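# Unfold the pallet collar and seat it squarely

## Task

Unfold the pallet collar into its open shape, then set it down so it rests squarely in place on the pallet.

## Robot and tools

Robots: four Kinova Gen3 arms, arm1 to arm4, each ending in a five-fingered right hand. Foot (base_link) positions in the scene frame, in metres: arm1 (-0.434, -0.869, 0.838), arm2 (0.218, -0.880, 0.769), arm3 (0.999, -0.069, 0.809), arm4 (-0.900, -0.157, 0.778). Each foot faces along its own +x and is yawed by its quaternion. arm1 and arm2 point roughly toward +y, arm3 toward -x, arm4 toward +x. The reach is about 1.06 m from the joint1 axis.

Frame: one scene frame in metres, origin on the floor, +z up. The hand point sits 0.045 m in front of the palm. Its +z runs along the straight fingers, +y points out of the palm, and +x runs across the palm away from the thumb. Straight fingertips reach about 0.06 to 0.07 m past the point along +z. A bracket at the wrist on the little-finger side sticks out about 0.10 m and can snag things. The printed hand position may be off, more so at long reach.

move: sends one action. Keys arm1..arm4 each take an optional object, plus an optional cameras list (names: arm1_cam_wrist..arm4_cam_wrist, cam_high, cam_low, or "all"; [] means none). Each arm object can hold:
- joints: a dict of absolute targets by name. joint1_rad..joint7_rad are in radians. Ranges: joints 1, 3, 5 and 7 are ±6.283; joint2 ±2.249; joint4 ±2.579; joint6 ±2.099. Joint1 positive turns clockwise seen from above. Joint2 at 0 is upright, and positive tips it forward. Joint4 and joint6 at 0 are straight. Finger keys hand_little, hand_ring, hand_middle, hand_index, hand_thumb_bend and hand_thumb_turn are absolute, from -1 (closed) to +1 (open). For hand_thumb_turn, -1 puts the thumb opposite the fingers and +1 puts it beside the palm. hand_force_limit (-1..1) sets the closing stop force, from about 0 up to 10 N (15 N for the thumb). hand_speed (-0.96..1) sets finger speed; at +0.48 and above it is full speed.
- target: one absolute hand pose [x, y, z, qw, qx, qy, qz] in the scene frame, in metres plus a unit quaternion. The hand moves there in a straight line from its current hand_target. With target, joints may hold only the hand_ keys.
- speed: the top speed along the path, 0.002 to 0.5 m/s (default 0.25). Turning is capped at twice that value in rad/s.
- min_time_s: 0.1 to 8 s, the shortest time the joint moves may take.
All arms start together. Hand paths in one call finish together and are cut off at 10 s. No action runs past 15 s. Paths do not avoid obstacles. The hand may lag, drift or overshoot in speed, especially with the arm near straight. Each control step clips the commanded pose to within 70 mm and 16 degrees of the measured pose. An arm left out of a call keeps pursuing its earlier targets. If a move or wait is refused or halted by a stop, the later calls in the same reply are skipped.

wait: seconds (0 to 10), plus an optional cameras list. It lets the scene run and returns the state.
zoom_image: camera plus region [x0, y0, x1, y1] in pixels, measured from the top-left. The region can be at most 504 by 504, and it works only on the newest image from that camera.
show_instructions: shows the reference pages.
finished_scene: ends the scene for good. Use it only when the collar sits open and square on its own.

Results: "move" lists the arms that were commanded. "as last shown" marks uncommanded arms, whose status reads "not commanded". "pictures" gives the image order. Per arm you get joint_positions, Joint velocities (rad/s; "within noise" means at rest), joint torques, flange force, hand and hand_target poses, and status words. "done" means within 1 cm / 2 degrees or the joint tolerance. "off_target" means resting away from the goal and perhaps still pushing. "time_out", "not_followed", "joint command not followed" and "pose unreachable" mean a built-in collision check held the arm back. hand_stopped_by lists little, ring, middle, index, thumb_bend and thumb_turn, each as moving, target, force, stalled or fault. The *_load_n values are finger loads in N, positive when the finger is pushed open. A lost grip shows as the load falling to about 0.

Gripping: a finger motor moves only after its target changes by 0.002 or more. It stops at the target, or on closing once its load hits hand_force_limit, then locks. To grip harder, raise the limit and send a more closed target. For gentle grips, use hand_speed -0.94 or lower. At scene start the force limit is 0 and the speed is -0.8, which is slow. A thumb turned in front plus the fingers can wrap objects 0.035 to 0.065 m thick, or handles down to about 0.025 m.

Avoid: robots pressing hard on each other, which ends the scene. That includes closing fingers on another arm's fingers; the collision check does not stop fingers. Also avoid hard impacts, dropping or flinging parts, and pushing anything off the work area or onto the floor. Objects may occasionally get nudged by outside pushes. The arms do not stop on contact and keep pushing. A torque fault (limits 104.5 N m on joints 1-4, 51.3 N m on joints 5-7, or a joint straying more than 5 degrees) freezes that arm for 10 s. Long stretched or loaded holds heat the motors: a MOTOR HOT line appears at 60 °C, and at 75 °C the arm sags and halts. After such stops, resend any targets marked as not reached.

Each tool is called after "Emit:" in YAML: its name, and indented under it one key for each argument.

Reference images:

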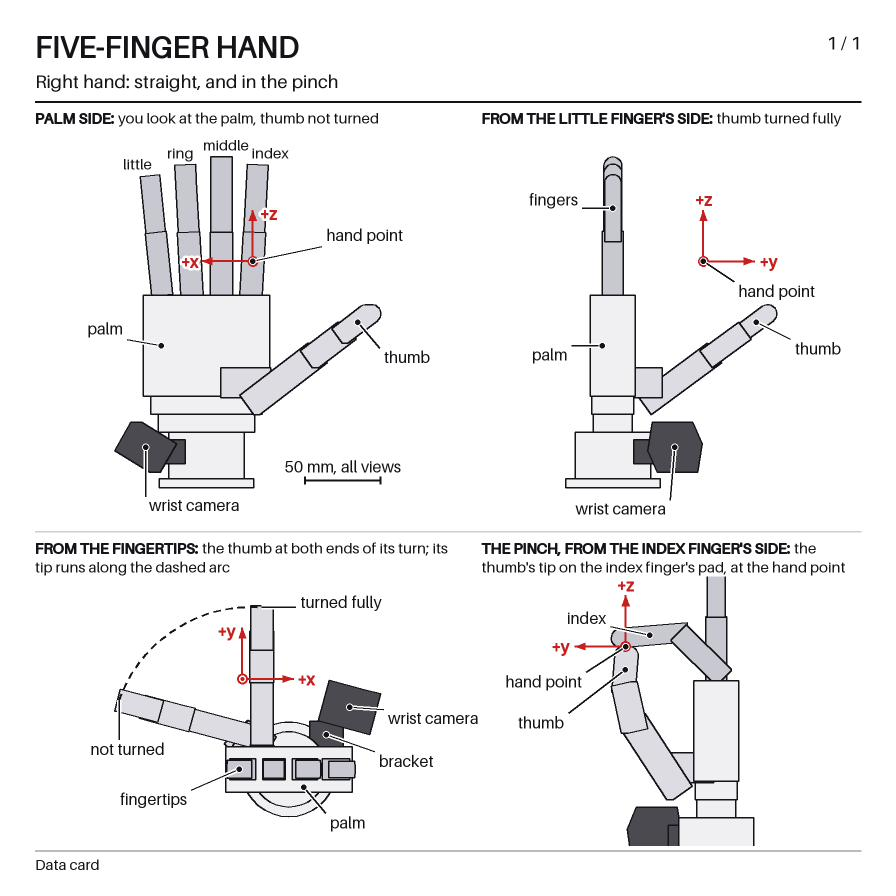

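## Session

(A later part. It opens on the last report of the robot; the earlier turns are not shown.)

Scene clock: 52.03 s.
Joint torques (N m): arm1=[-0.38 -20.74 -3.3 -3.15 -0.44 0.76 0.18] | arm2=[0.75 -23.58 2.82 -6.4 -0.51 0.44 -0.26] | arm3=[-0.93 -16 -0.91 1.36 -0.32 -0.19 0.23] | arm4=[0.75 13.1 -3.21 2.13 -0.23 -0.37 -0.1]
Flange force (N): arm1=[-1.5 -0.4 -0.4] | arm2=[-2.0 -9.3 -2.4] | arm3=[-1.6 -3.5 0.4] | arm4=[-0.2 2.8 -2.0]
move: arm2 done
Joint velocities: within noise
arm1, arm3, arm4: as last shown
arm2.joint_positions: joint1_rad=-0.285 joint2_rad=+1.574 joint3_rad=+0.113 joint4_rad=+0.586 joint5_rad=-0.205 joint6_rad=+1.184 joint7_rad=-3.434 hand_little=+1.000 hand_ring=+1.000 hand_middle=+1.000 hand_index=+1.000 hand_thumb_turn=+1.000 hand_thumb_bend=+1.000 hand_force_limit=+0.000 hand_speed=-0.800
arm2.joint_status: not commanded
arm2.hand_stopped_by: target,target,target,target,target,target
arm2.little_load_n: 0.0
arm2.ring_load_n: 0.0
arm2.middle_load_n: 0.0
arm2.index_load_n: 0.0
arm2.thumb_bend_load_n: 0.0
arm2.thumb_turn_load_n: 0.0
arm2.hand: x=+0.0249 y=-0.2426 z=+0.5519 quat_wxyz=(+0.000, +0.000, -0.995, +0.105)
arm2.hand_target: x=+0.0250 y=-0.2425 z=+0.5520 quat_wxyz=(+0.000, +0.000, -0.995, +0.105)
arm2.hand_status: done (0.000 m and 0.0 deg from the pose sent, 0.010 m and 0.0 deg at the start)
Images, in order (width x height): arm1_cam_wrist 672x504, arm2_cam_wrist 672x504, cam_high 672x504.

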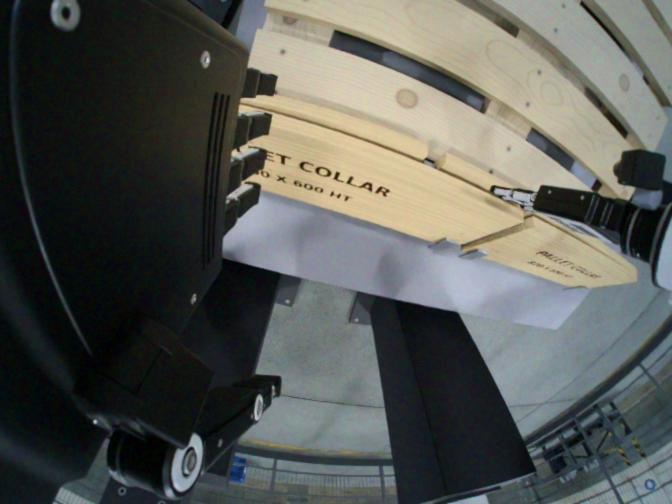

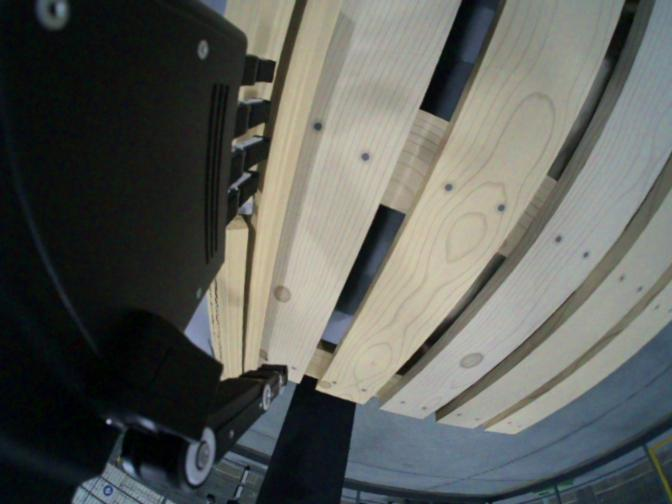

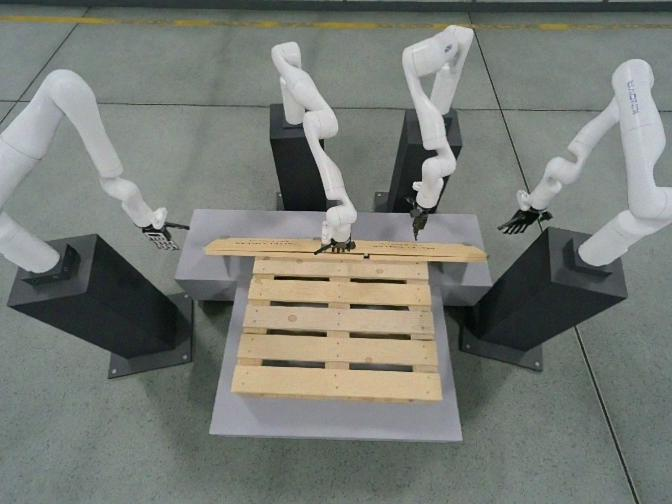

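Emit:
zoom_image:
  camera: "cam_high"
  region: [190, 215, 350, 275]

Emit:
zoom_image:
  camera: "cam_high"
  region: [340, 215, 500, 275]

Emit:
move:
  cameras: ["all"]

Scaled by 3.150 from the camera's image (finer frame: 960x720).

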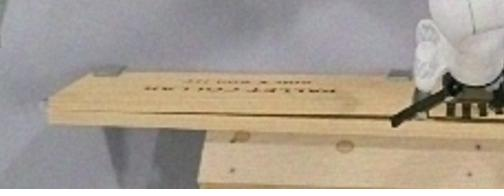

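Scaled by 3.150 from the camera's image (finer frame: 960x720).

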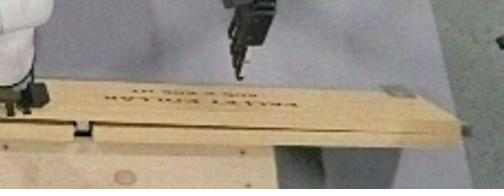

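Scene clock: 52.30 s.
Joint torques (N m): arm1=[-0.33 -20.76 -3.32 -3.23 -0.45 0.76 0.2] | arm2=[0.76 -23.67 2.77 -6.37 -0.48 0.41 -0.26] | arm3=[-0.93 -16.01 -0.84 1.3 -0.28 -0.19 0.23] | arm4=[0.76 13.14 -3.22 2.13 -0.19 -0.38 -0.05]
Flange force (N): arm1=[-1.8 -0.6 -0.4] | arm2=[-1.7 -8.4 -2.3] | arm3=[-1.5 -3.5 0.3] | arm4=[-0.3 3.0 -1.9]
Joint velocities: within noise
arm1.joint_positions: joint1_rad=+0.420 joint2_rad=+1.236 joint3_rad=-0.548 joint4_rad=+1.410 joint5_rad=+0.837 joint6_rad=+0.741 joint7_rad=+1.145 hand_little=+1.000 hand_ring=+1.000 hand_middle=+1.000 hand_index=+1.000 hand_thumb_turn=+1.000 hand_thumb_bend=+1.000 hand_force_limit=+0.000 hand_speed=-0.800
arm1.joint_status: not commanded
arm1.hand_stopped_by: target,target,target,target,target,target
arm1.little_load_n: 0.0
arm1.ring_load_n: 0.0
arm1.middle_load_n: 0.0
arm1.index_load_n: 0.0
arm1.thumb_bend_load_n: 0.0
arm1.thumb_turn_load_n: 0.0
arm1.hand: x=-0.2600 y=-0.3600 z=+0.7000 quat_wxyz=(+0.000, +0.707, +0.707, +0.000) (m; scene frame)
arm1.hand_target: x=-0.2600 y=-0.3600 z=+0.7000 quat_wxyz=(+0.000, +0.707, +0.707, +0.000) (m; scene frame)
arm1.hand_status: not commanded
arm2.joint_positions: joint1_rad=-0.285 joint2_rad=+1.573 joint3_rad=+0.113 joint4_rad=+0.586 joint5_rad=-0.205 joint6_rad=+1.184 joint7_rad=-3.434 hand_little=+1.000 hand_ring=+1.000 hand_middle=+1.000 hand_index=+1.000 hand_thumb_turn=+1.000 hand_thumb_bend=+1.000 hand_force_limit=+0.000 hand_speed=-0.800
arm2.joint_status: not commanded
arm2.hand_stopped_by: target,target,target,target,target,target
arm2.little_load_n: 0.0
arm2.ring_load_n: 0.0
arm2.middle_load_n: 0.0
arm2.index_load_n: 0.0
arm2.thumb_bend_load_n: 0.0
arm2.thumb_turn_load_n: 0.0
arm2.hand: x=+0.0250 y=-0.2425 z=+0.5520 quat_wxyz=(+0.000, +0.000, -0.995, +0.105) (m; scene frame)
arm2.hand_target: x=+0.0250 y=-0.2425 z=+0.5520 quat_wxyz=(+0.000, +0.000, -0.995, +0.104) (m; scene frame)
arm2.hand_status: done (0.000 m and 0.0 deg from the pose sent, 0.010 m and 0.0 deg at the start)
arm3.joint_positions: joint1_rad=-0.570 joint2_rad=+1.161 joint3_rad=+0.098 joint4_rad=+2.156 joint5_rad=+0.478 joint6_rad=-0.201 joint7_rad=-2.795 hand_little=+1.000 hand_ring=+1.000 hand_middle=+1.000 hand_index=+1.000 hand_thumb_turn=+1.000 hand_thumb_bend=+1.000 hand_force_limit=+0.000 hand_speed=-0.800
arm3.joint_status: not commanded
arm3.hand_stopped_by: target,target,target,target,target,target
arm3.little_load_n: 0.0
arm3.ring_load_n: 0.0
arm3.middle_load_n: 0.0
arm3.index_load_n: 0.0
arm3.thumb_bend_load_n: 0.0
arm3.thumb_turn_load_n: 0.0
arm3.hand: x=+0.7000 y=-0.3300 z=+0.6300 quat_wxyz=(+0.000, -1.000, +0.000, +0.000) (m; scene frame)
arm3.hand_target: x=+0.7000 y=-0.3300 z=+0.6300 quat_wxyz=(+0.000, -1.000, +0.000, +0.000) (m; scene frame)
arm3.hand_status: not commanded
arm4.joint_positions: joint1_rad=-1.749 joint2_rad=-1.299 joint3_rad=+2.419 joint4_rad=+2.410 joint5_rad=+2.086 joint6_rad=+0.822 joint7_rad=-2.440 hand_little=+1.000 hand_ring=+1.000 hand_middle=+1.000 hand_index=+1.000 hand_thumb_turn=+1.000 hand_thumb_bend=+1.000 hand_force_limit=+0.000 hand_speed=-0.800
arm4.joint_status: not commanded
arm4.hand_stopped_by: target,target,target,target,target,target
arm4.little_load_n: 0.0
arm4.ring_load_n: 0.0
arm4.middle_load_n: 0.5
arm4.index_load_n: 0.0
arm4.thumb_bend_load_n: 0.0
arm4.thumb_turn_load_n: 0.0
arm4.hand: x=-0.7400 y=-0.3300 z=+0.6300 quat_wxyz=(+0.000, +0.000, -1.000, +0.000) (m; scene frame)
arm4.hand_target: x=-0.7400 y=-0.3300 z=+0.6300 quat_wxyz=(+0.000, +0.000, -1.000, +0.000) (m; scene frame)
arm4.hand_status: not commanded
pictures: arm1_cam_wrist, arm2_cam_wrist, arm3_cam_wrist, arm4_cam_wrist, cam_high, cam_low
Images, in order (width x height): arm1_cam_wrist 672x504, arm2_cam_wrist 672x504, arm3_cam_wrist 672x504, arm4_cam_wrist 672x504, cam_high 672x504, cam_low 672x504.

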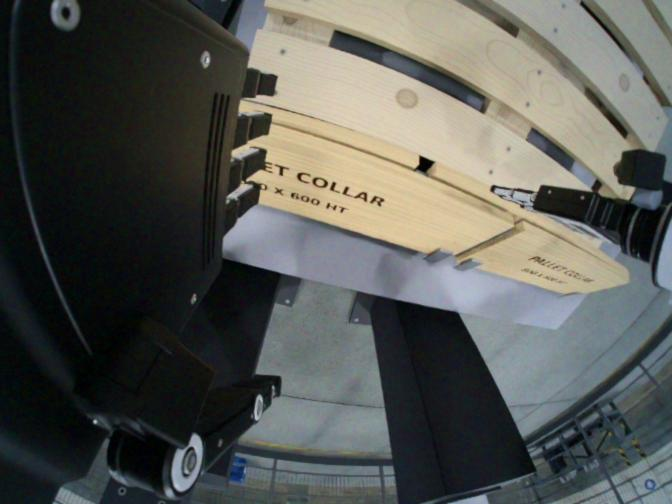

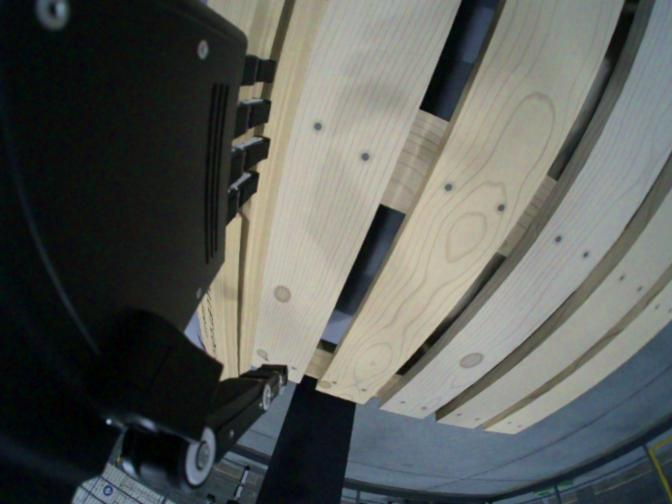

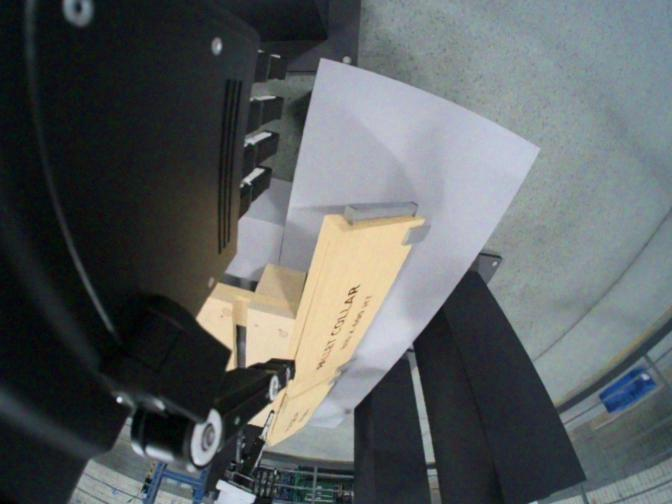

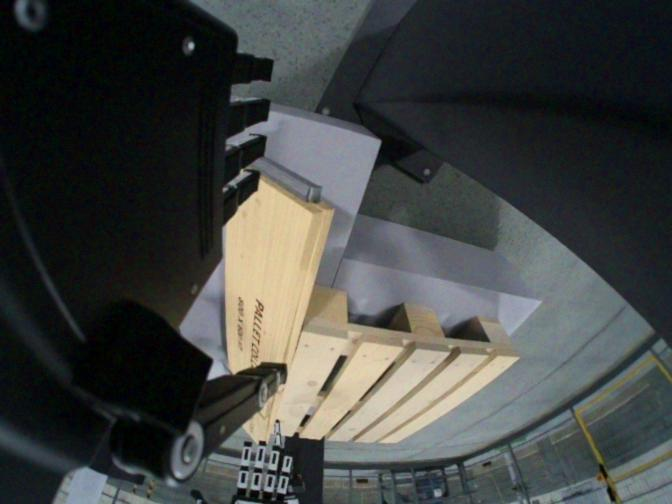

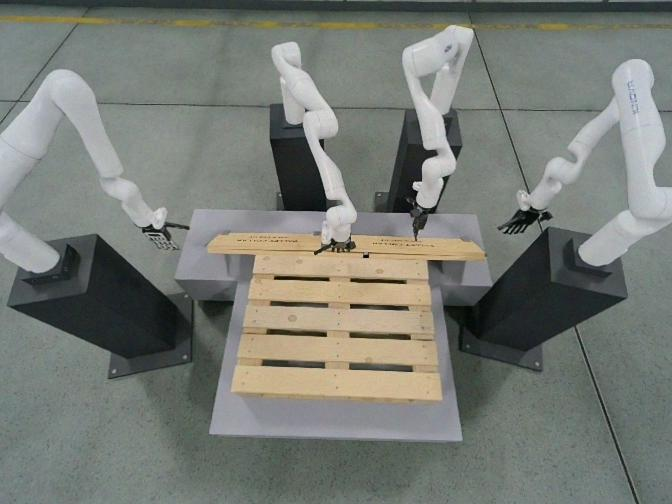

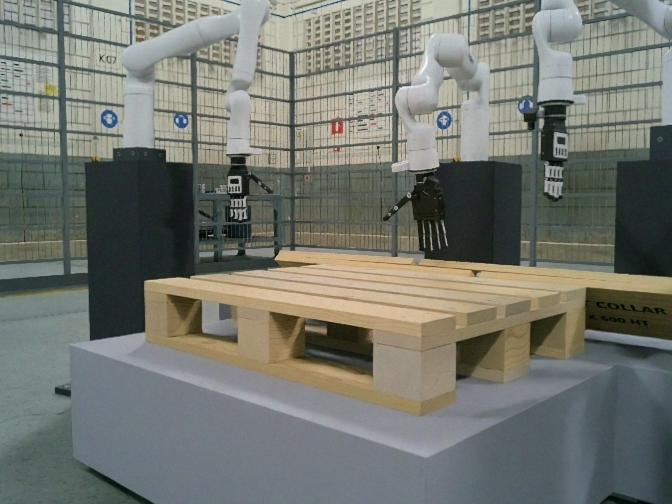

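Emit:
move:
  cameras: ["cam_high", "cam_low", "arm3_cam_wrist"]

Scene clock: 52.57 s.
Joint torques (N m): arm1=[-0.35 -20.73 -3.32 -3.21 -0.47 0.74 0.2] | arm2=[0.72 -23.67 2.78 -6.34 -0.52 0.43 -0.27] | arm3=[-0.98 -15.98 -0.81 1.36 -0.29 -0.2 0.18] | arm4=[0.75 13.11 -3.24 2.16 -0.23 -0.39 -0.05]
Flange force (N): arm1=[-1.8 -0.5 -0.4] | arm2=[-1.7 -8.2 -2.3] | arm3=[-1.9 -3.4 0.2] | arm4=[-0.2 3.0 -1.9]
Joint velocities: within noise
arm1.joint_positions: joint1_rad=+0.420 joint2_rad=+1.236 joint3_rad=-0.548 joint4_rad=+1.410 joint5_rad=+0.837 joint6_rad=+0.741 joint7_rad=+1.145 hand_little=+1.000 hand_ring=+1.000 hand_middle=+1.000 hand_index=+1.000 hand_thumb_turn=+1.000 hand_thumb_bend=+1.000 hand_force_limit=+0.000 hand_speed=-0.800
arm1.joint_status: not commanded
arm1.hand_stopped_by: target,target,target,target,target,target
arm1.little_load_n: 0.0
arm1.ring_load_n: 0.0
arm1.middle_load_n: 0.0
arm1.index_load_n: 0.0
arm1.thumb_bend_load_n: 0.0
arm1.thumb_turn_load_n: 0.0
arm1.hand: x=-0.2600 y=-0.3600 z=+0.7000 quat_wxyz=(+0.000, +0.707, +0.707, +0.000) (m; scene frame)
arm1.hand_target: x=-0.2600 y=-0.3600 z=+0.7000 quat_wxyz=(+0.000, +0.707, +0.707, +0.000) (m; scene frame)
arm1.hand_status: not commanded
arm2.joint_positions: joint1_rad=-0.285 joint2_rad=+1.573 joint3_rad=+0.113 joint4_rad=+0.586 joint5_rad=-0.205 joint6_rad=+1.184 joint7_rad=-3.434 hand_little=+1.000 hand_ring=+1.000 hand_middle=+1.000 hand_index=+1.000 hand_thumb_turn=+1.000 hand_thumb_bend=+1.000 hand_force_limit=+0.000 hand_speed=-0.800
arm2.joint_status: not commanded
arm2.hand_stopped_by: target,target,target,target,target,target
arm2.little_load_n: 0.0
arm2.ring_load_n: 0.0
arm2.middle_load_n: 0.0
arm2.index_load_n: 0.0
arm2.thumb_bend_load_n: 0.0
arm2.thumb_turn_load_n: 0.0
arm2.hand: x=+0.0250 y=-0.2425 z=+0.5520 quat_wxyz=(+0.000, +0.000, -0.995, +0.105) (m; scene frame)
arm2.hand_target: x=+0.0250 y=-0.2425 z=+0.5520 quat_wxyz=(+0.000, +0.000, -0.995, +0.105) (m; scene frame)
arm2.hand_status: done (0.000 m and 0.0 deg from the pose sent, 0.010 m and 0.0 deg at the start)
arm3.joint_positions: joint1_rad=-0.570 joint2_rad=+1.161 joint3_rad=+0.098 joint4_rad=+2.156 joint5_rad=+0.478 joint6_rad=-0.201 joint7_rad=-2.795 hand_little=+1.000 hand_ring=+1.000 hand_middle=+1.000 hand_index=+1.000 hand_thumb_turn=+1.000 hand_thumb_bend=+1.000 hand_force_limit=+0.000 hand_speed=-0.800
arm3.joint_status: not commanded
arm3.hand_stopped_by: target,target,target,target,target,target
arm3.little_load_n: 0.0
arm3.ring_load_n: 0.0
arm3.middle_load_n: 0.0
arm3.index_load_n: 0.0
arm3.thumb_bend_load_n: 0.0
arm3.thumb_turn_load_n: 0.0
arm3.hand: x=+0.7000 y=-0.3300 z=+0.6300 quat_wxyz=(+0.000, -1.000, +0.000, +0.000) (m; scene frame)
arm3.hand_target: x=+0.7000 y=-0.3300 z=+0.6300 quat_wxyz=(+0.000, -1.000, +0.000, +0.000) (m; scene frame)
arm3.hand_status: not commanded
arm4.joint_positions: joint1_rad=-1.749 joint2_rad=-1.299 joint3_rad=+2.419 joint4_rad=+2.410 joint5_rad=+2.086 joint6_rad=+0.822 joint7_rad=-2.440 hand_little=+1.000 hand_ring=+1.000 hand_middle=+1.000 hand_index=+1.000 hand_thumb_turn=+1.000 hand_thumb_bend=+1.000 hand_force_limit=+0.000 hand_speed=-0.800
arm4.joint_status: not commanded
arm4.hand_stopped_by: target,target,target,target,target,target
arm4.little_load_n: 0.0
arm4.ring_load_n: 0.0
arm4.middle_load_n: 0.0
arm4.index_load_n: 0.0
arm4.thumb_bend_load_n: -0.5
arm4.thumb_turn_load_n: 0.0
arm4.hand: x=-0.7400 y=-0.3300 z=+0.6300 quat_wxyz=(+0.000, +0.000, -1.000, +0.000) (m; scene frame)
arm4.hand_target: x=-0.7400 y=-0.3300 z=+0.6300 quat_wxyz=(+0.000, +0.000, -1.000, +0.000) (m; scene frame)
arm4.hand_status: not commanded
pictures: arm3_cam_wrist, cam_high, cam_low
Images, in order (width x height): arm3_cam_wrist 672x504, cam_high 672x504, cam_low 672x504.

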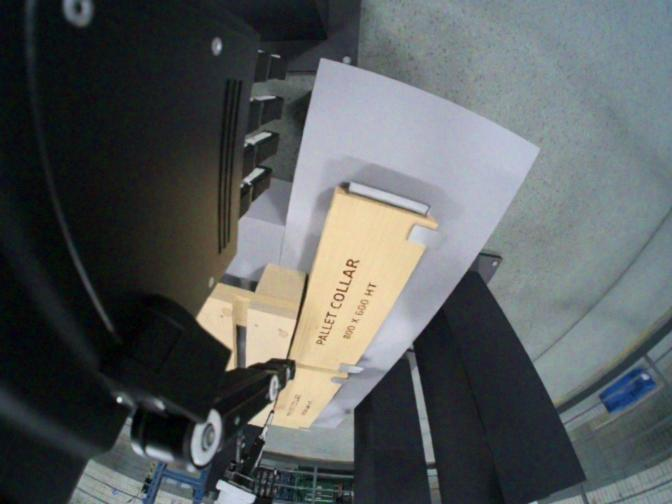

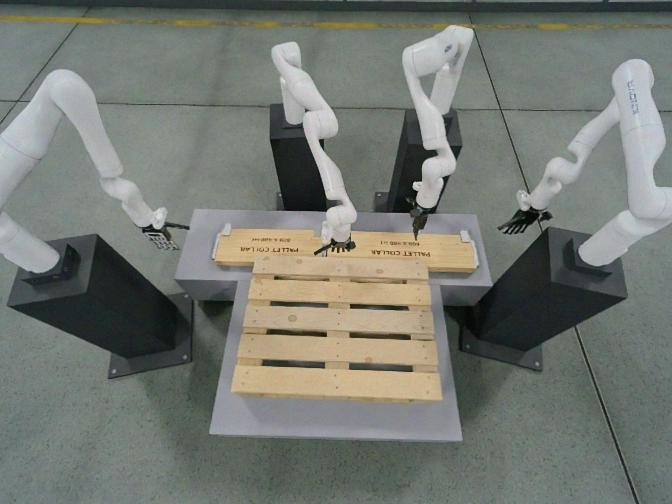

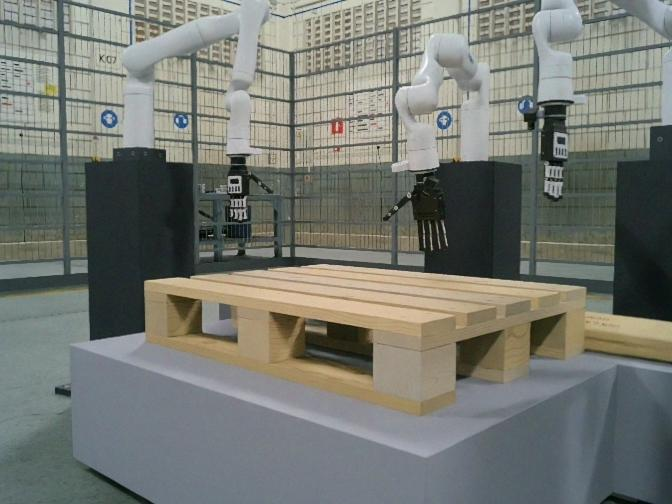

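Emit:
move:
  arm2: {"target": [0.10, -0.40, 0.68, 0, 0.0, 1.0, 0]}
  arm3: {"target": [0.50, -0.37, 0.50, 0, 1.0, 0.0, 0]}
  arm4: {"target": [-0.60, -0.37, 0.58, 0, 1.0, 0.0, 0]}
  arm1: {"target": [-0.38, -0.53, 0.55, 0, 0.0, 1.0, 0]}

Emit:
move:
  arm2: {"target": [0.42, -0.53, 0.48, 0, 0.0, 1.0, 0]}
  cameras: ["all"]

Scene clock: 64.27 s.
Joint torques (N m): arm1=[-0.26 -14.69 -1.93 3.78 -0.47 0.8 0.22] | arm2=[0.77 -16.77 2.95 -2.55 -0.39 -0.06 -0.26] | arm3=[-0.94 -21.6 -3.23 -2.78 -0.24 -0.17 0.24] | arm4=[0.72 12.52 -6.13 2.72 -0.26 -0.23 -0.11]
Flange force (N): arm1=[-1.5 2.3 -1.0] | arm2=[0.1 -1.7 -2.0] | arm3=[2.3 -2.9 -0.2] | arm4=[-0.5 -2.2 -2.4]
move: arm1 done; arm2 done; arm3 done; arm4 done
Joint velocities: within noise
arm1.joint_positions: joint1_rad=+0.318 joint2_rad=+1.546 joint3_rad=-0.374 joint4_rad=+2.096 joint5_rad=+2.440 joint6_rad=+0.619 joint7_rad=+0.950 hand_little=+1.000 hand_ring=+1.000 hand_middle=+1.000 hand_index=+1.000 hand_thumb_turn=+1.000 hand_thumb_bend=+1.000 hand_force_limit=+0.000 hand_speed=-0.800
arm1.joint_status: not commanded
arm1.hand_stopped_by: target,target,target,target,target,target
arm1.little_load_n: 0.0
arm1.ring_load_n: 0.0
arm1.middle_load_n: 0.0
arm1.index_load_n: 0.0
arm1.thumb_bend_load_n: 0.0
arm1.thumb_turn_load_n: 0.0
arm1.hand: x=-0.3800 y=-0.5300 z=+0.5500 quat_wxyz=(+0.000, +0.000, +1.000, +0.000)
arm1.hand_target: x=-0.3800 y=-0.5300 z=+0.5500 quat_wxyz=(+0.000, +0.000, +1.000, +0.000)
arm1.hand_status: done (0.000 m and 0.0 deg from the pose sent, 0.257 m and 90.0 deg at the start)
arm2.joint_positions: joint1_rad=-0.343 joint2_rad=+0.950 joint3_rad=+0.087 joint4_rad=+1.862 joint5_rad=-0.207 joint6_rad=+0.337 joint7_rad=-3.352 hand_little=+1.000 hand_ring=+1.000 hand_middle=+1.000 hand_index=+1.000 hand_thumb_turn=+1.000 hand_thumb_bend=+1.000 hand_force_limit=+0.000 hand_speed=-0.800
arm2.joint_status: not commanded
arm2.hand_stopped_by: target,target,target,target,target,target
arm2.little_load_n: 0.0
arm2.ring_load_n: 0.0
arm2.middle_load_n: 0.0
arm2.index_load_n: 0.0
arm2.thumb_bend_load_n: 0.0
arm2.thumb_turn_load_n: 0.0
arm2.hand: x=+0.1000 y=-0.4000 z=+0.6800 quat_wxyz=(+0.000, +0.000, -1.000, +0.000)
arm2.hand_target: x=+0.1000 y=-0.4000 z=+0.6800 quat_wxyz=(+0.000, +0.000, -1.000, +0.000)
arm2.hand_status: done (0.000 m and 0.0 deg from the pose sent, 0.216 m and 12.0 deg at the start)
arm3.joint_positions: joint1_rad=-0.169 joint2_rad=+1.517 joint3_rad=-0.227 joint4_rad=+1.287 joint5_rad=+0.603 joint6_rad=+0.400 joint7_rad=-2.540 hand_little=+1.000 hand_ring=+1.000 hand_middle=+1.000 hand_index=+1.000 hand_thumb_turn=+1.000 hand_thumb_bend=+1.000 hand_force_limit=+0.000 hand_speed=-0.800
arm3.joint_status: not commanded
arm3.hand_stopped_by: target,target,target,target,target,target
arm3.little_load_n: 0.0
arm3.ring_load_n: 0.0
arm3.middle_load_n: 0.0
arm3.index_load_n: 0.5
arm3.thumb_bend_load_n: -0.5
arm3.thumb_turn_load_n: 0.0
arm3.hand: x=+0.5000 y=-0.3700 z=+0.5000 quat_wxyz=(+0.000, -1.000, +0.000, +0.000)
arm3.hand_target: x=+0.5000 y=-0.3700 z=+0.5000 quat_wxyz=(+0.000, -1.000, +0.000, +0.000)
arm3.hand_status: done (0.000 m and 0.0 deg from the pose sent, 0.242 m and 0.0 deg at the start)
arm4.joint_positions: joint1_rad=-2.039 joint2_rad=-2.033 joint3_rad=+1.681 joint4_rad=+2.062 joint5_rad=+2.032 joint6_rad=+1.697 joint7_rad=-5.436 hand_little=+1.000 hand_ring=+1.000 hand_middle=+1.000 hand_index=+1.000 hand_thumb_turn=+1.000 hand_thumb_bend=+1.000 hand_force_limit=+0.000 hand_speed=-0.800
arm4.joint_status: not commanded
arm4.hand_stopped_by: target,target,target,target,target,target
arm4.little_load_n: 0.0
arm4.ring_load_n: -0.5
arm4.middle_load_n: 0.0
arm4.index_load_n: 0.0
arm4.thumb_bend_load_n: 0.0
arm4.thumb_turn_load_n: 0.0
arm4.hand: x=-0.6000 y=-0.3700 z=+0.5800 quat_wxyz=(+0.000, -1.000, +0.000, +0.000)
arm4.hand_target: x=-0.6000 y=-0.3700 z=+0.5800 quat_wxyz=(+0.000, -1.000, +0.000, +0.000)
arm4.hand_status: done (0.000 m and 0.0 deg from the pose sent, 0.154 m and 180.0 deg at the start)
pictures: none

Scene clock: 66.43 s.
Joint torques (N m): arm1=[-0.27 -14.63 -1.84 3.8 -0.47 0.73 0.17] | arm2=[0.8 -15.49 2.92 2.33 -0.43 -0.08 -0.25] | arm3=[-0.9 -21.57 -3.21 -2.78 -0.24 -0.2 0.18] | arm4=[0.63 12.53 -6.12 2.73 -0.28 -0.23 -0.08]
Flange force (N): arm1=[-1.4 2.1 -1.1] | arm2=[0.7 3.2 -2.5] | arm3=[2.1 -2.8 -0.3] | arm4=[-0.7 -2.1 -2.3]
move: arm2 done
Joint velocities: within noise
arm1, arm3, arm4: as last shown
arm2.joint_positions: joint1_rad=+0.520 joint2_rad=+1.449 joint3_rad=+0.060 joint4_rad=+1.962 joint5_rad=+0.215 joint6_rad=-0.278 joint7_rad=-2.936 hand_little=+1.000 hand_ring=+1.000 hand_middle=+1.000 hand_index=+1.000 hand_thumb_turn=+1.000 hand_thumb_bend=+1.000 hand_force_limit=+0.000 hand_speed=-0.800
arm2.joint_status: not commanded
arm2.hand_stopped_by: target,target,target,target,target,target
arm2.little_load_n: 0.0
arm2.ring_load_n: 0.0
arm2.middle_load_n: 0.0
arm2.index_load_n: 0.0
arm2.thumb_bend_load_n: 0.0
arm2.thumb_turn_load_n: 0.0
arm2.hand: x=+0.4200 y=-0.5300 z=+0.4800 quat_wxyz=(+0.000, +0.000, -1.000, +0.000)
arm2.hand_target: x=+0.4200 y=-0.5300 z=+0.4800 quat_wxyz=(+0.000, +0.000, -1.000, +0.000)
arm2.hand_status: done (0.000 m and 0.0 deg from the pose sent, 0.399 m and 0.0 deg at the start)
arm3.index_load_n: 0.0
arm3.thumb_bend_load_n: 0.0
arm4.ring_load_n: 0.0
arm4.index_load_n: 0.5
pictures: arm1_cam_wrist, arm2_cam_wrist, arm3_cam_wrist, arm4_cam_wrist, cam_high, cam_low
Images, in order (width x height): arm1_cam_wrist 672x504, arm2_cam_wrist 672x504, arm3_cam_wrist 672x504, arm4_cam_wrist 672x504, cam_high 672x504, cam_low 672x504.

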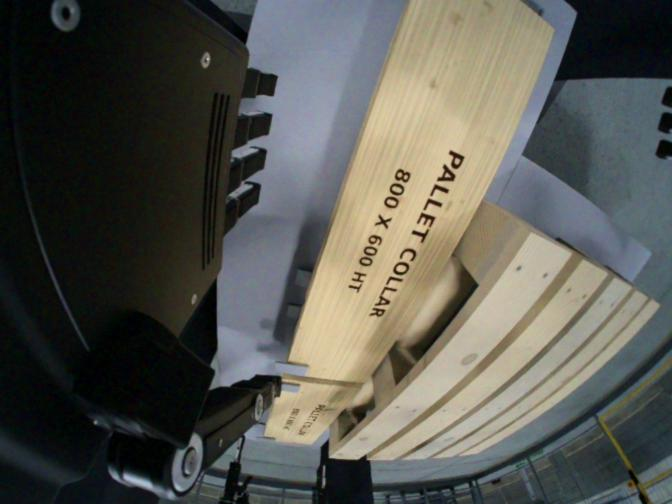

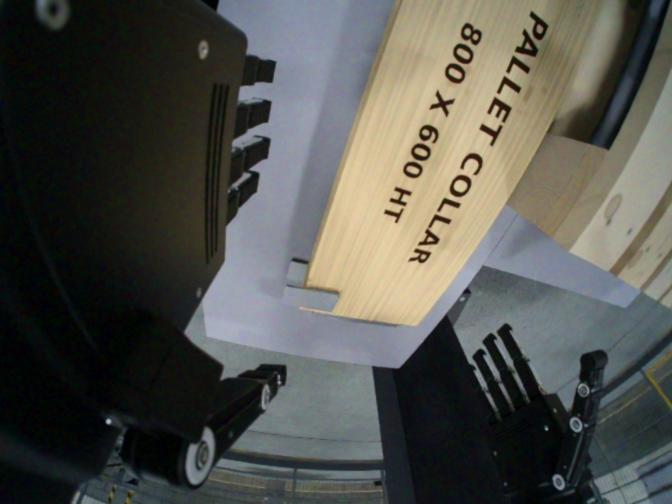

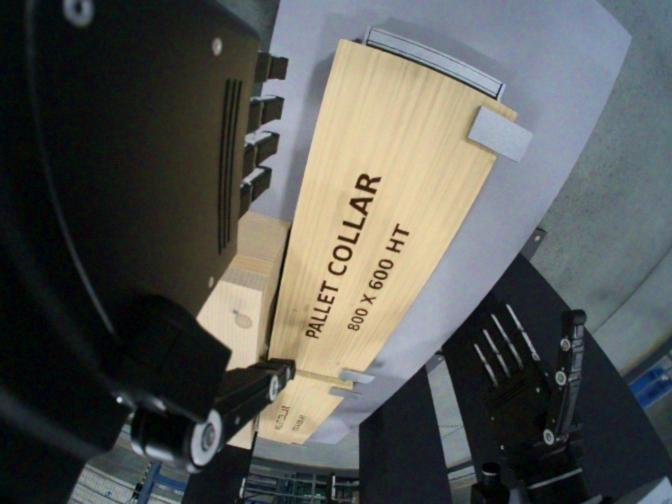

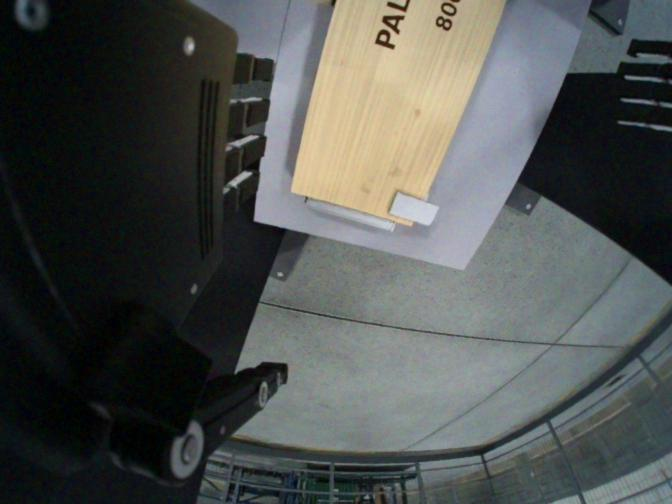

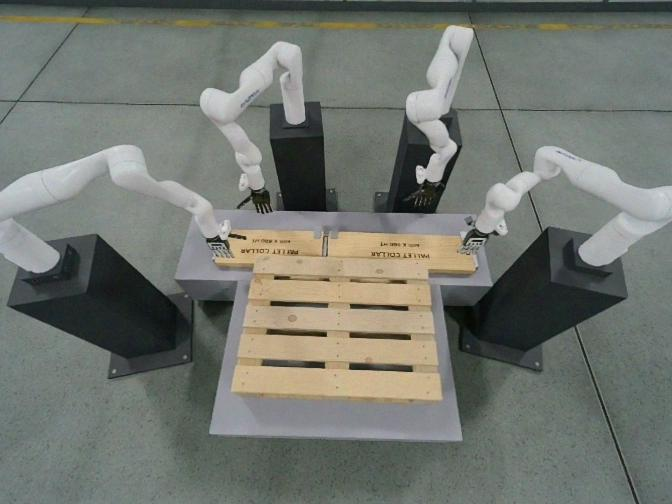

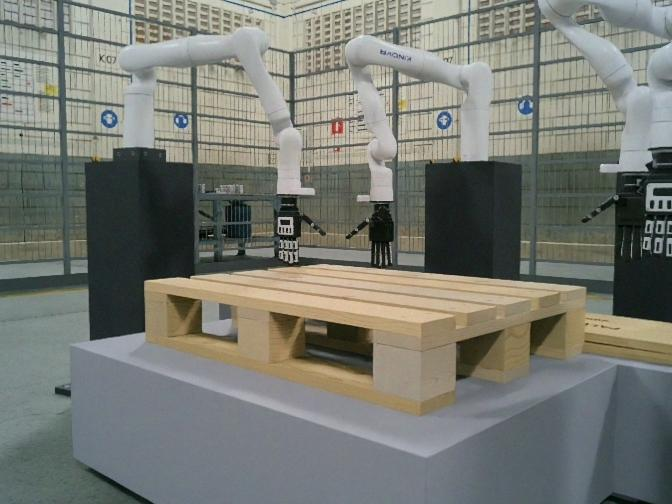

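Emit:
zoom_image:
  camera: "arm2_cam_wrist"
  region: [270, 220, 470, 360]

Emit:
zoom_image:
  camera: "arm3_cam_wrist"
  region: [220, 20, 560, 280]

Emit:
zoom_image:
  camera: "arm4_cam_wrist"
  region: [220, 20, 520, 260]

Emit:
zoom_image:
  camera: "arm1_cam_wrist"
  region: [220, 240, 400, 460]

Scaled by 2.520 from the camera's image (finer frame: 960x720).

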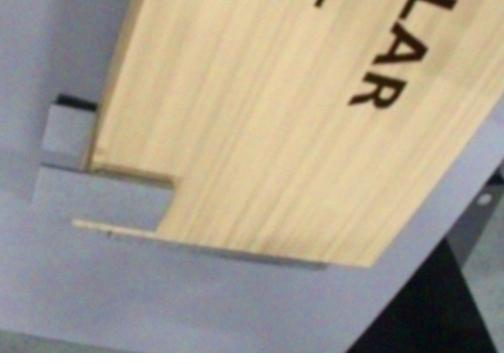

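Scaled by 1.482 from the camera's image (finer frame: 960x720).

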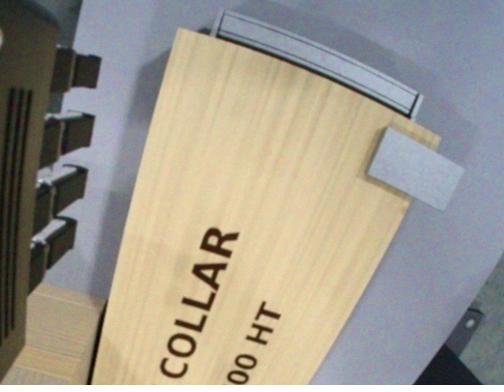

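Scaled by 1.680 from the camera's image (finer frame: 960x720).

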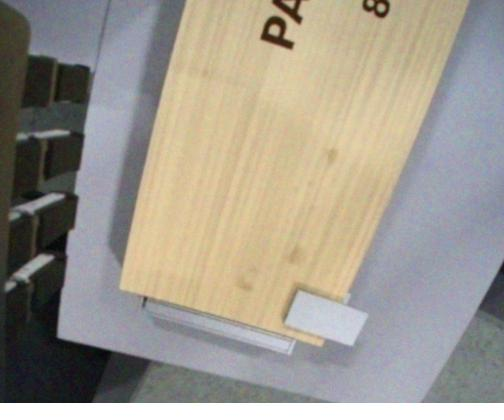

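Scaled by 2.291 from the camera's image (finer frame: 960x720).

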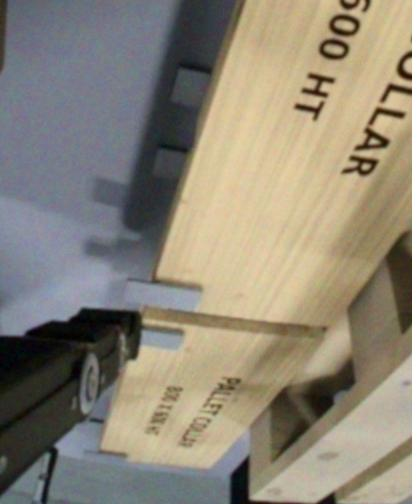

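Emit:
move:
  arm1: {"target": [-0.38, -0.50, 0.37, 0, 0.0, 1.0, 0], "speed": 0.12}
  arm2: {"target": [0.42, -0.50, 0.37, 0, 0.0, 1.0, 0], "speed": 0.12}
  arm3: {"target": [0.50, -0.370, 0.37, 0, 1.0, 0.0, 0], "speed": 0.12}
  arm4: {"target": [-0.57, -0.370, 0.37, 0, 1.0, 0.0, 0], "speed": 0.12}
  cameras: ["all"]

Scene clock: 69.37 s.
Joint torques (N m): arm1=[-0.55 -12.65 -1.58 0.23 -0.05 0.82 0.21] | arm2=[0.76 -16.16 2.79 1.6 -0.43 -0.08 -0.26] | arm3=[-0.9 -21.29 -3.13 -3.01 -0.22 -0.2 0.25] | arm4=[0.77 12.18 -5.49 4.08 -0.22 -0.2 -0.09]
Flange force (N): arm1=[-2.0 -0.9 -13.3] | arm2=[0.6 2.6 -2.1] | arm3=[3.4 -3.2 -2.0] | arm4=[0.0 -1.7 -3.5]
move: arm1 done; arm2 done; arm3 done; arm4 done
Joint velocities: within noise
arm1.joint_positions: joint1_rad=+0.244 joint2_rad=+1.911 joint3_rad=-0.278 joint4_rad=+1.543 joint5_rad=+2.424 joint6_rad=+0.420 joint7_rad=+1.051 hand_little=+1.000 hand_ring=+1.000 hand_middle=+1.000 hand_index=+1.000 hand_thumb_turn=+1.000 hand_thumb_bend=+1.000 hand_force_limit=+0.000 hand_speed=-0.800
arm1.joint_status: not commanded
arm1.hand_stopped_by: target,target,target,target,target,target
arm1.little_load_n: 0.0
arm1.ring_load_n: 0.0
arm1.middle_load_n: 0.0
arm1.index_load_n: 0.0
arm1.thumb_bend_load_n: 0.0
arm1.thumb_turn_load_n: 0.0
arm1.hand: x=-0.3800 y=-0.5000 z=+0.3700 quat_wxyz=(+0.000, +0.000, +1.000, +0.000)
arm1.hand_target: x=-0.3800 y=-0.5000 z=+0.3700 quat_wxyz=(+0.000, +0.000, +1.000, +0.000)
arm1.hand_status: done (0.000 m and 0.0 deg from the pose sent, 0.182 m and 0.0 deg at the start)
arm2.joint_positions: joint1_rad=+0.503 joint2_rad=+1.695 joint3_rad=+0.038 joint4_rad=+1.627 joint5_rad=+0.200 joint6_rad=-0.187 joint7_rad=-2.954 hand_little=+1.000 hand_ring=+1.000 hand_middle=+1.000 hand_index=+1.000 hand_thumb_turn=+1.000 hand_thumb_bend=+1.000 hand_force_limit=+0.000 hand_speed=-0.800
arm2.joint_status: not commanded
arm2.hand_stopped_by: target,target,target,target,target,target
arm2.little_load_n: 0.0
arm2.ring_load_n: 0.0
arm2.middle_load_n: 0.0
arm2.index_load_n: 0.0
arm2.thumb_bend_load_n: 0.0
arm2.thumb_turn_load_n: 0.0
arm2.hand: x=+0.4200 y=-0.5000 z=+0.3700 quat_wxyz=(+0.000, +0.000, -1.000, +0.000)
arm2.hand_target: x=+0.4200 y=-0.5000 z=+0.3700 quat_wxyz=(+0.000, +0.000, -1.000, +0.000)
arm2.hand_status: done (0.000 m and 0.0 deg from the pose sent, 0.114 m and 0.0 deg at the start)
arm3.joint_positions: joint1_rad=-0.177 joint2_rad=+1.842 joint3_rad=-0.261 joint4_rad=+0.914 joint5_rad=+0.605 joint6_rad=+0.444 joint7_rad=-2.457 hand_little=+1.000 hand_ring=+1.000 hand_middle=+1.000 hand_index=+1.000 hand_thumb_turn=+1.000 hand_thumb_bend=+1.000 hand_force_limit=+0.000 hand_speed=-0.800
arm3.joint_status: not commanded
arm3.hand_stopped_by: target,target,target,target,target,target
arm3.little_load_n: 0.0
arm3.ring_load_n: 0.0
arm3.middle_load_n: 0.0
arm3.index_load_n: 0.0
arm3.thumb_bend_load_n: 0.0
arm3.thumb_turn_load_n: 0.0
arm3.hand: x=+0.5000 y=-0.3700 z=+0.3700 quat_wxyz=(+0.000, -1.000, +0.000, +0.000)
arm3.hand_target: x=+0.5000 y=-0.3700 z=+0.3700 quat_wxyz=(+0.000, -1.000, +0.000, +0.000)
arm3.hand_status: done (0.000 m and 0.0 deg from the pose sent, 0.130 m and 0.0 deg at the start)
arm4.joint_positions: joint1_rad=-2.108 joint2_rad=-2.246 joint3_rad=+1.957 joint4_rad=+1.544 joint5_rad=+2.280 joint6_rad=+1.257 joint7_rad=-5.246 hand_little=+1.000 hand_ring=+1.000 hand_middle=+1.000 hand_index=+1.000 hand_thumb_turn=+1.000 hand_thumb_bend=+1.000 hand_force_limit=+0.000 hand_speed=-0.800
arm4.joint_status: not commanded
arm4.hand_stopped_by: target,target,target,target,target,target
arm4.little_load_n: 0.0
arm4.ring_load_n: 0.0
arm4.middle_load_n: 0.0
arm4.index_load_n: 0.0
arm4.thumb_bend_load_n: 0.0
arm4.thumb_turn_load_n: -0.5
arm4.hand: x=-0.5700 y=-0.3700 z=+0.3700 quat_wxyz=(+0.000, -1.000, +0.000, +0.000)
arm4.hand_target: x=-0.5700 y=-0.3700 z=+0.3700 quat_wxyz=(+0.000, -1.000, +0.000, +0.000)
arm4.hand_status: done (0.000 m and 0.0 deg from the pose sent, 0.212 m and 0.0 deg at the start; a joint's target at an end of its range on 16 of 69 steps)
pictures: arm1_cam_wrist, arm2_cam_wrist, arm3_cam_wrist, arm4_cam_wrist, cam_high, cam_low
Images, in order (width x height): arm1_cam_wrist 672x504, arm2_cam_wrist 672x504, arm3_cam_wrist 672x504, arm4_cam_wrist 672x504, cam_high 672x504, cam_low 672x504.

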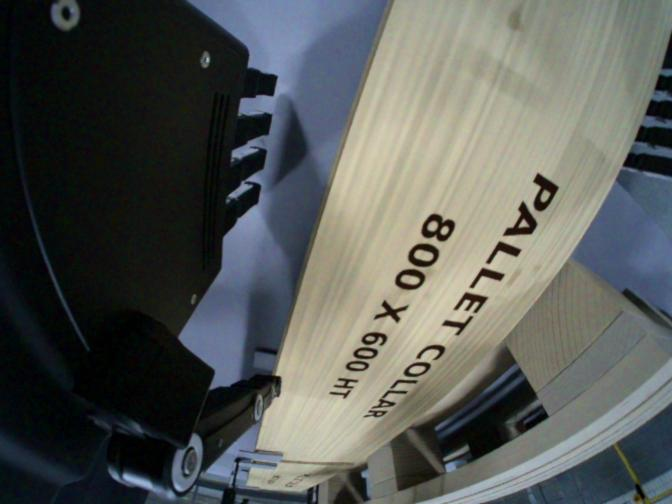

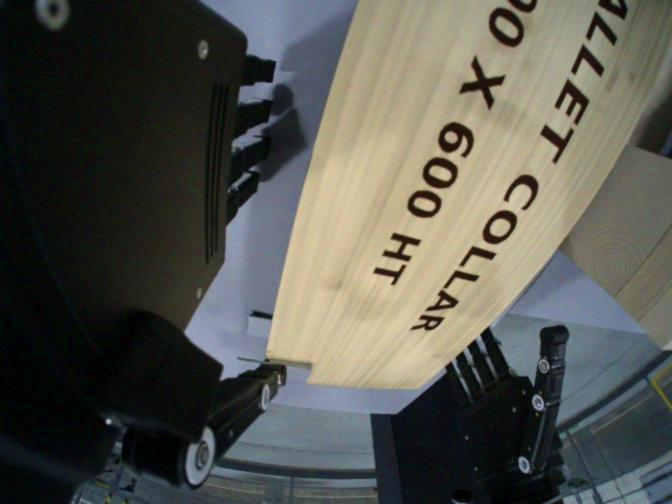

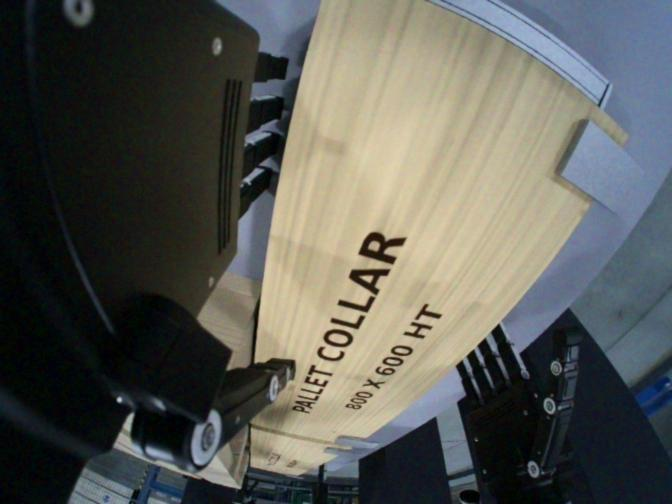

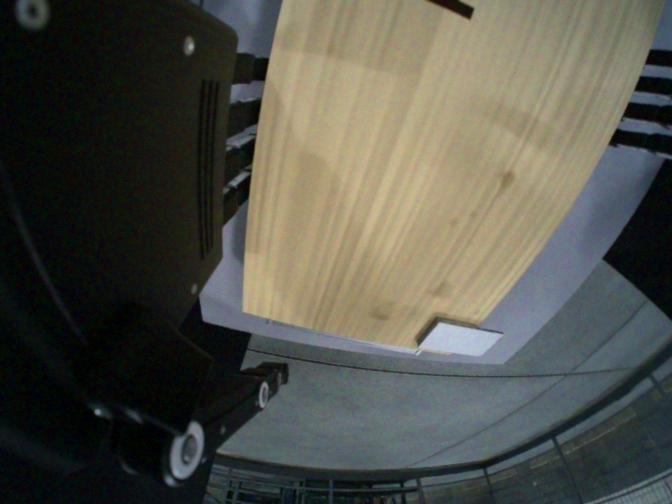

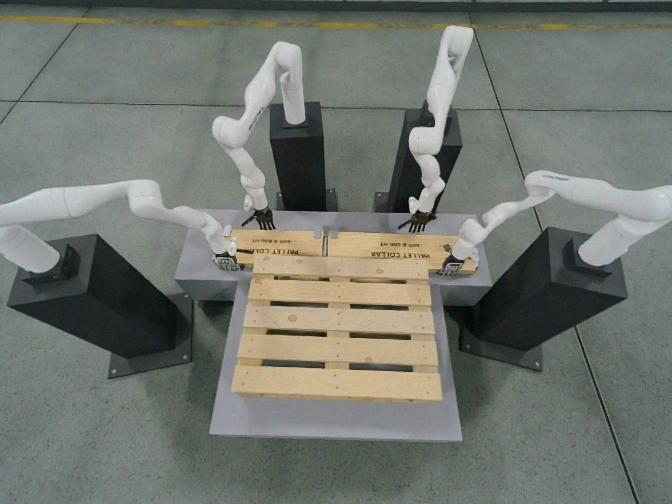

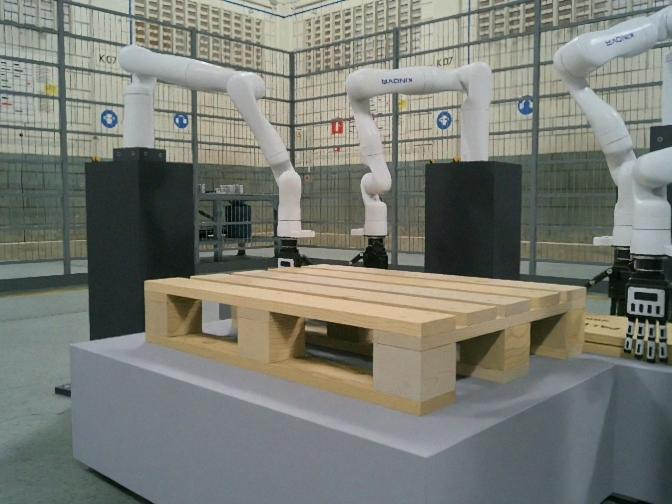

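Emit:
move:
  arm1: {"target": [-0.38, -0.487, 0.377, 0, 0.0, 1.0, 0], "speed": 0.06}
  arm2: {"target": [0.42, -0.487, 0.37, 0, 0.0, 1.0, 0], "speed": 0.06}
  arm3: {"target": [0.50, -0.380, 0.37, 0, 1.0, 0.0, 0], "speed": 0.06, "joints": {"hand_thumb_turn": -1, "hand_speed": 0.0}}
  arm4: {"target": [-0.57, -0.380, 0.37, 0, 1.0, 0.0, 0], "speed": 0.06, "joints": {"hand_thumb_turn": -1, "hand_speed": 0.0}}
  cameras: ["arm3_cam_wrist", "arm4_cam_wrist"]

Scene clock: 71.30 s.
Joint torques (N m): arm1=[-0.27 -15.48 -1.35 2.46 -0.46 0.75 0.16] | arm2=[0.7 -15.87 2.45 0.64 -0.39 -0.37 -0.24] | arm3=[-0.91 -21.32 -3.15 -3.1 -0.24 -0.25 0.23] | arm4=[1.92 15.27 -6.06 1.82 1.61 -0.15 0.03]
Flange force (N): arm1=[-1.2 1.4 -0.3] | arm2=[0.8 1.7 -5.2] | arm3=[3.1 -3.2 -2.1] | arm4=[-2.1 -6.2 -6.4]
move: arm1 done; arm2 done; arm3 done; arm4 done
Joint velocities: within noise
arm1.joint_positions: joint1_rad=+0.219 joint2_rad=+1.883 joint3_rad=-0.264 joint4_rad=+1.535 joint5_rad=+2.384 joint6_rad=+0.385 joint7_rad=+1.060 hand_little=+1.000 hand_ring=+1.000 hand_middle=+1.000 hand_index=+1.000 hand_thumb_turn=+1.000 hand_thumb_bend=+1.000 hand_force_limit=+0.000 hand_speed=-0.800
arm1.joint_status: not commanded
arm1.hand_stopped_by: target,target,target,target,target,target
arm1.little_load_n: 0.0
arm1.ring_load_n: 0.0
arm1.middle_load_n: 0.0
arm1.index_load_n: 0.0
arm1.thumb_bend_load_n: 0.0
arm1.thumb_turn_load_n: 0.0
arm1.hand: x=-0.3800 y=-0.4870 z=+0.3770 quat_wxyz=(+0.000, +0.000, +1.000, +0.000)
arm1.hand_target: x=-0.3800 y=-0.4870 z=+0.3770 quat_wxyz=(+0.000, +0.000, +1.000, +0.000)
arm1.hand_status: done (0.000 m and 0.0 deg from the pose sent, 0.015 m and 0.0 deg at the start)
arm2.joint_positions: joint1_rad=+0.496 joint2_rad=+1.690 joint3_rad=+0.030 joint4_rad=+1.595 joint5_rad=+0.197 joint6_rad=-0.149 joint7_rad=-2.958 hand_little=+1.000 hand_ring=+1.000 hand_middle=+1.000 hand_index=+1.000 hand_thumb_turn=+1.000 hand_thumb_bend=+1.000 hand_force_limit=+0.000 hand_speed=-0.800
arm2.joint_status: not commanded
arm2.hand_stopped_by: target,target,target,target,target,target
arm2.little_load_n: 0.0
arm2.ring_load_n: 0.0
arm2.middle_load_n: 0.0
arm2.index_load_n: 0.0
arm2.thumb_bend_load_n: -0.5
arm2.thumb_turn_load_n: 0.0
arm2.hand: x=+0.4200 y=-0.4870 z=+0.3700 quat_wxyz=(+0.000, +0.000, -1.000, +0.000)
arm2.hand_target: x=+0.4200 y=-0.4870 z=+0.3700 quat_wxyz=(+0.000, +0.000, -1.000, +0.000)
arm2.hand_status: done (0.000 m and 0.0 deg from the pose sent, 0.013 m and 0.0 deg at the start)
arm3.joint_positions: joint1_rad=-0.193 joint2_rad=+1.848 joint3_rad=-0.269 joint4_rad=+0.890 joint5_rad=+0.600 joint6_rad=+0.462 joint7_rad=-2.460 hand_little=+1.000 hand_ring=+1.000 hand_middle=+1.000 hand_index=+1.000 hand_thumb_turn=-1.000 hand_thumb_bend=+1.000 hand_force_limit=+0.000 hand_speed=+0.000
arm3.joint_status: all done
arm3.hand_stopped_by: target,target,target,target,target,target
arm3.little_load_n: 0.0
arm3.ring_load_n: 0.0
arm3.middle_load_n: 0.0
arm3.index_load_n: 0.0
arm3.thumb_bend_load_n: 0.0
arm3.thumb_turn_load_n: 0.0
arm3.hand: x=+0.5000 y=-0.3800 z=+0.3700 quat_wxyz=(+0.000, -1.000, +0.000, +0.000)
arm3.hand_target: x=+0.5000 y=-0.3800 z=+0.3700 quat_wxyz=(+0.000, -1.000, +0.000, +0.000)
arm3.hand_status: done (0.000 m and 0.0 deg from the pose sent, 0.010 m and 0.0 deg at the start)
arm4.joint_positions: joint1_rad=-2.097 joint2_rad=-2.237 joint3_rad=+1.957 joint4_rad=+1.532 joint5_rad=+2.268 joint6_rad=+1.247 joint7_rad=-5.223 hand_little=+1.000 hand_ring=+1.000 hand_middle=+1.000 hand_index=+1.000 hand_thumb_turn=-1.000 hand_thumb_bend=+1.000 hand_force_limit=+0.000 hand_speed=+0.000
arm4.joint_status: all done
arm4.hand_stopped_by: target,target,target,target,target,target
arm4.little_load_n: 0.0
arm4.ring_load_n: -0.5
arm4.middle_load_n: 0.0
arm4.index_load_n: 0.5
arm4.thumb_bend_load_n: -0.5
arm4.thumb_turn_load_n: 0.0
arm4.hand: x=-0.5700 y=-0.3800 z=+0.3700 quat_wxyz=(+0.000, -1.000, +0.000, +0.000)
arm4.hand_target: x=-0.5700 y=-0.3800 z=+0.3700 quat_wxyz=(+0.000, -1.000, +0.000, +0.000)
arm4.hand_status: done (0.000 m and 0.0 deg from the pose sent, 0.010 m and 0.0 deg at the start)
Images, in order (width x height): arm3_cam_wrist 672x504, arm4_cam_wrist 672x504.

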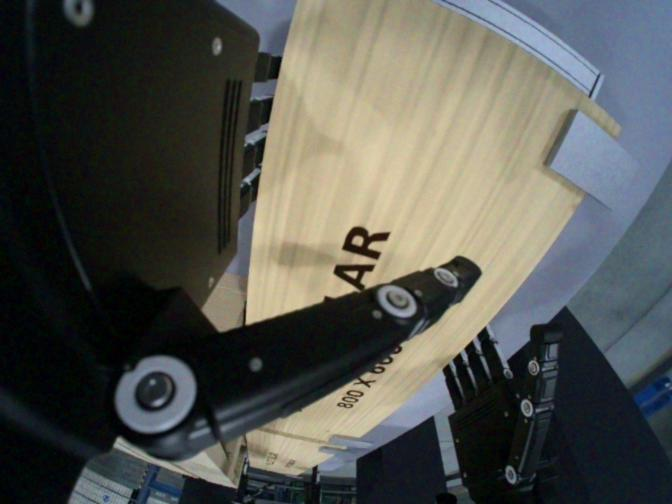

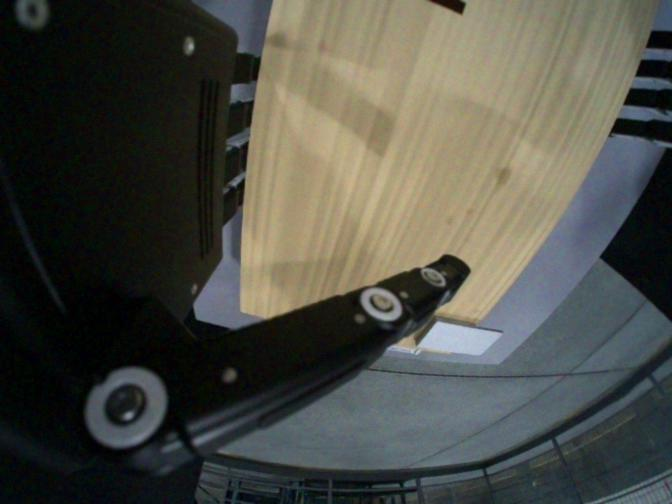

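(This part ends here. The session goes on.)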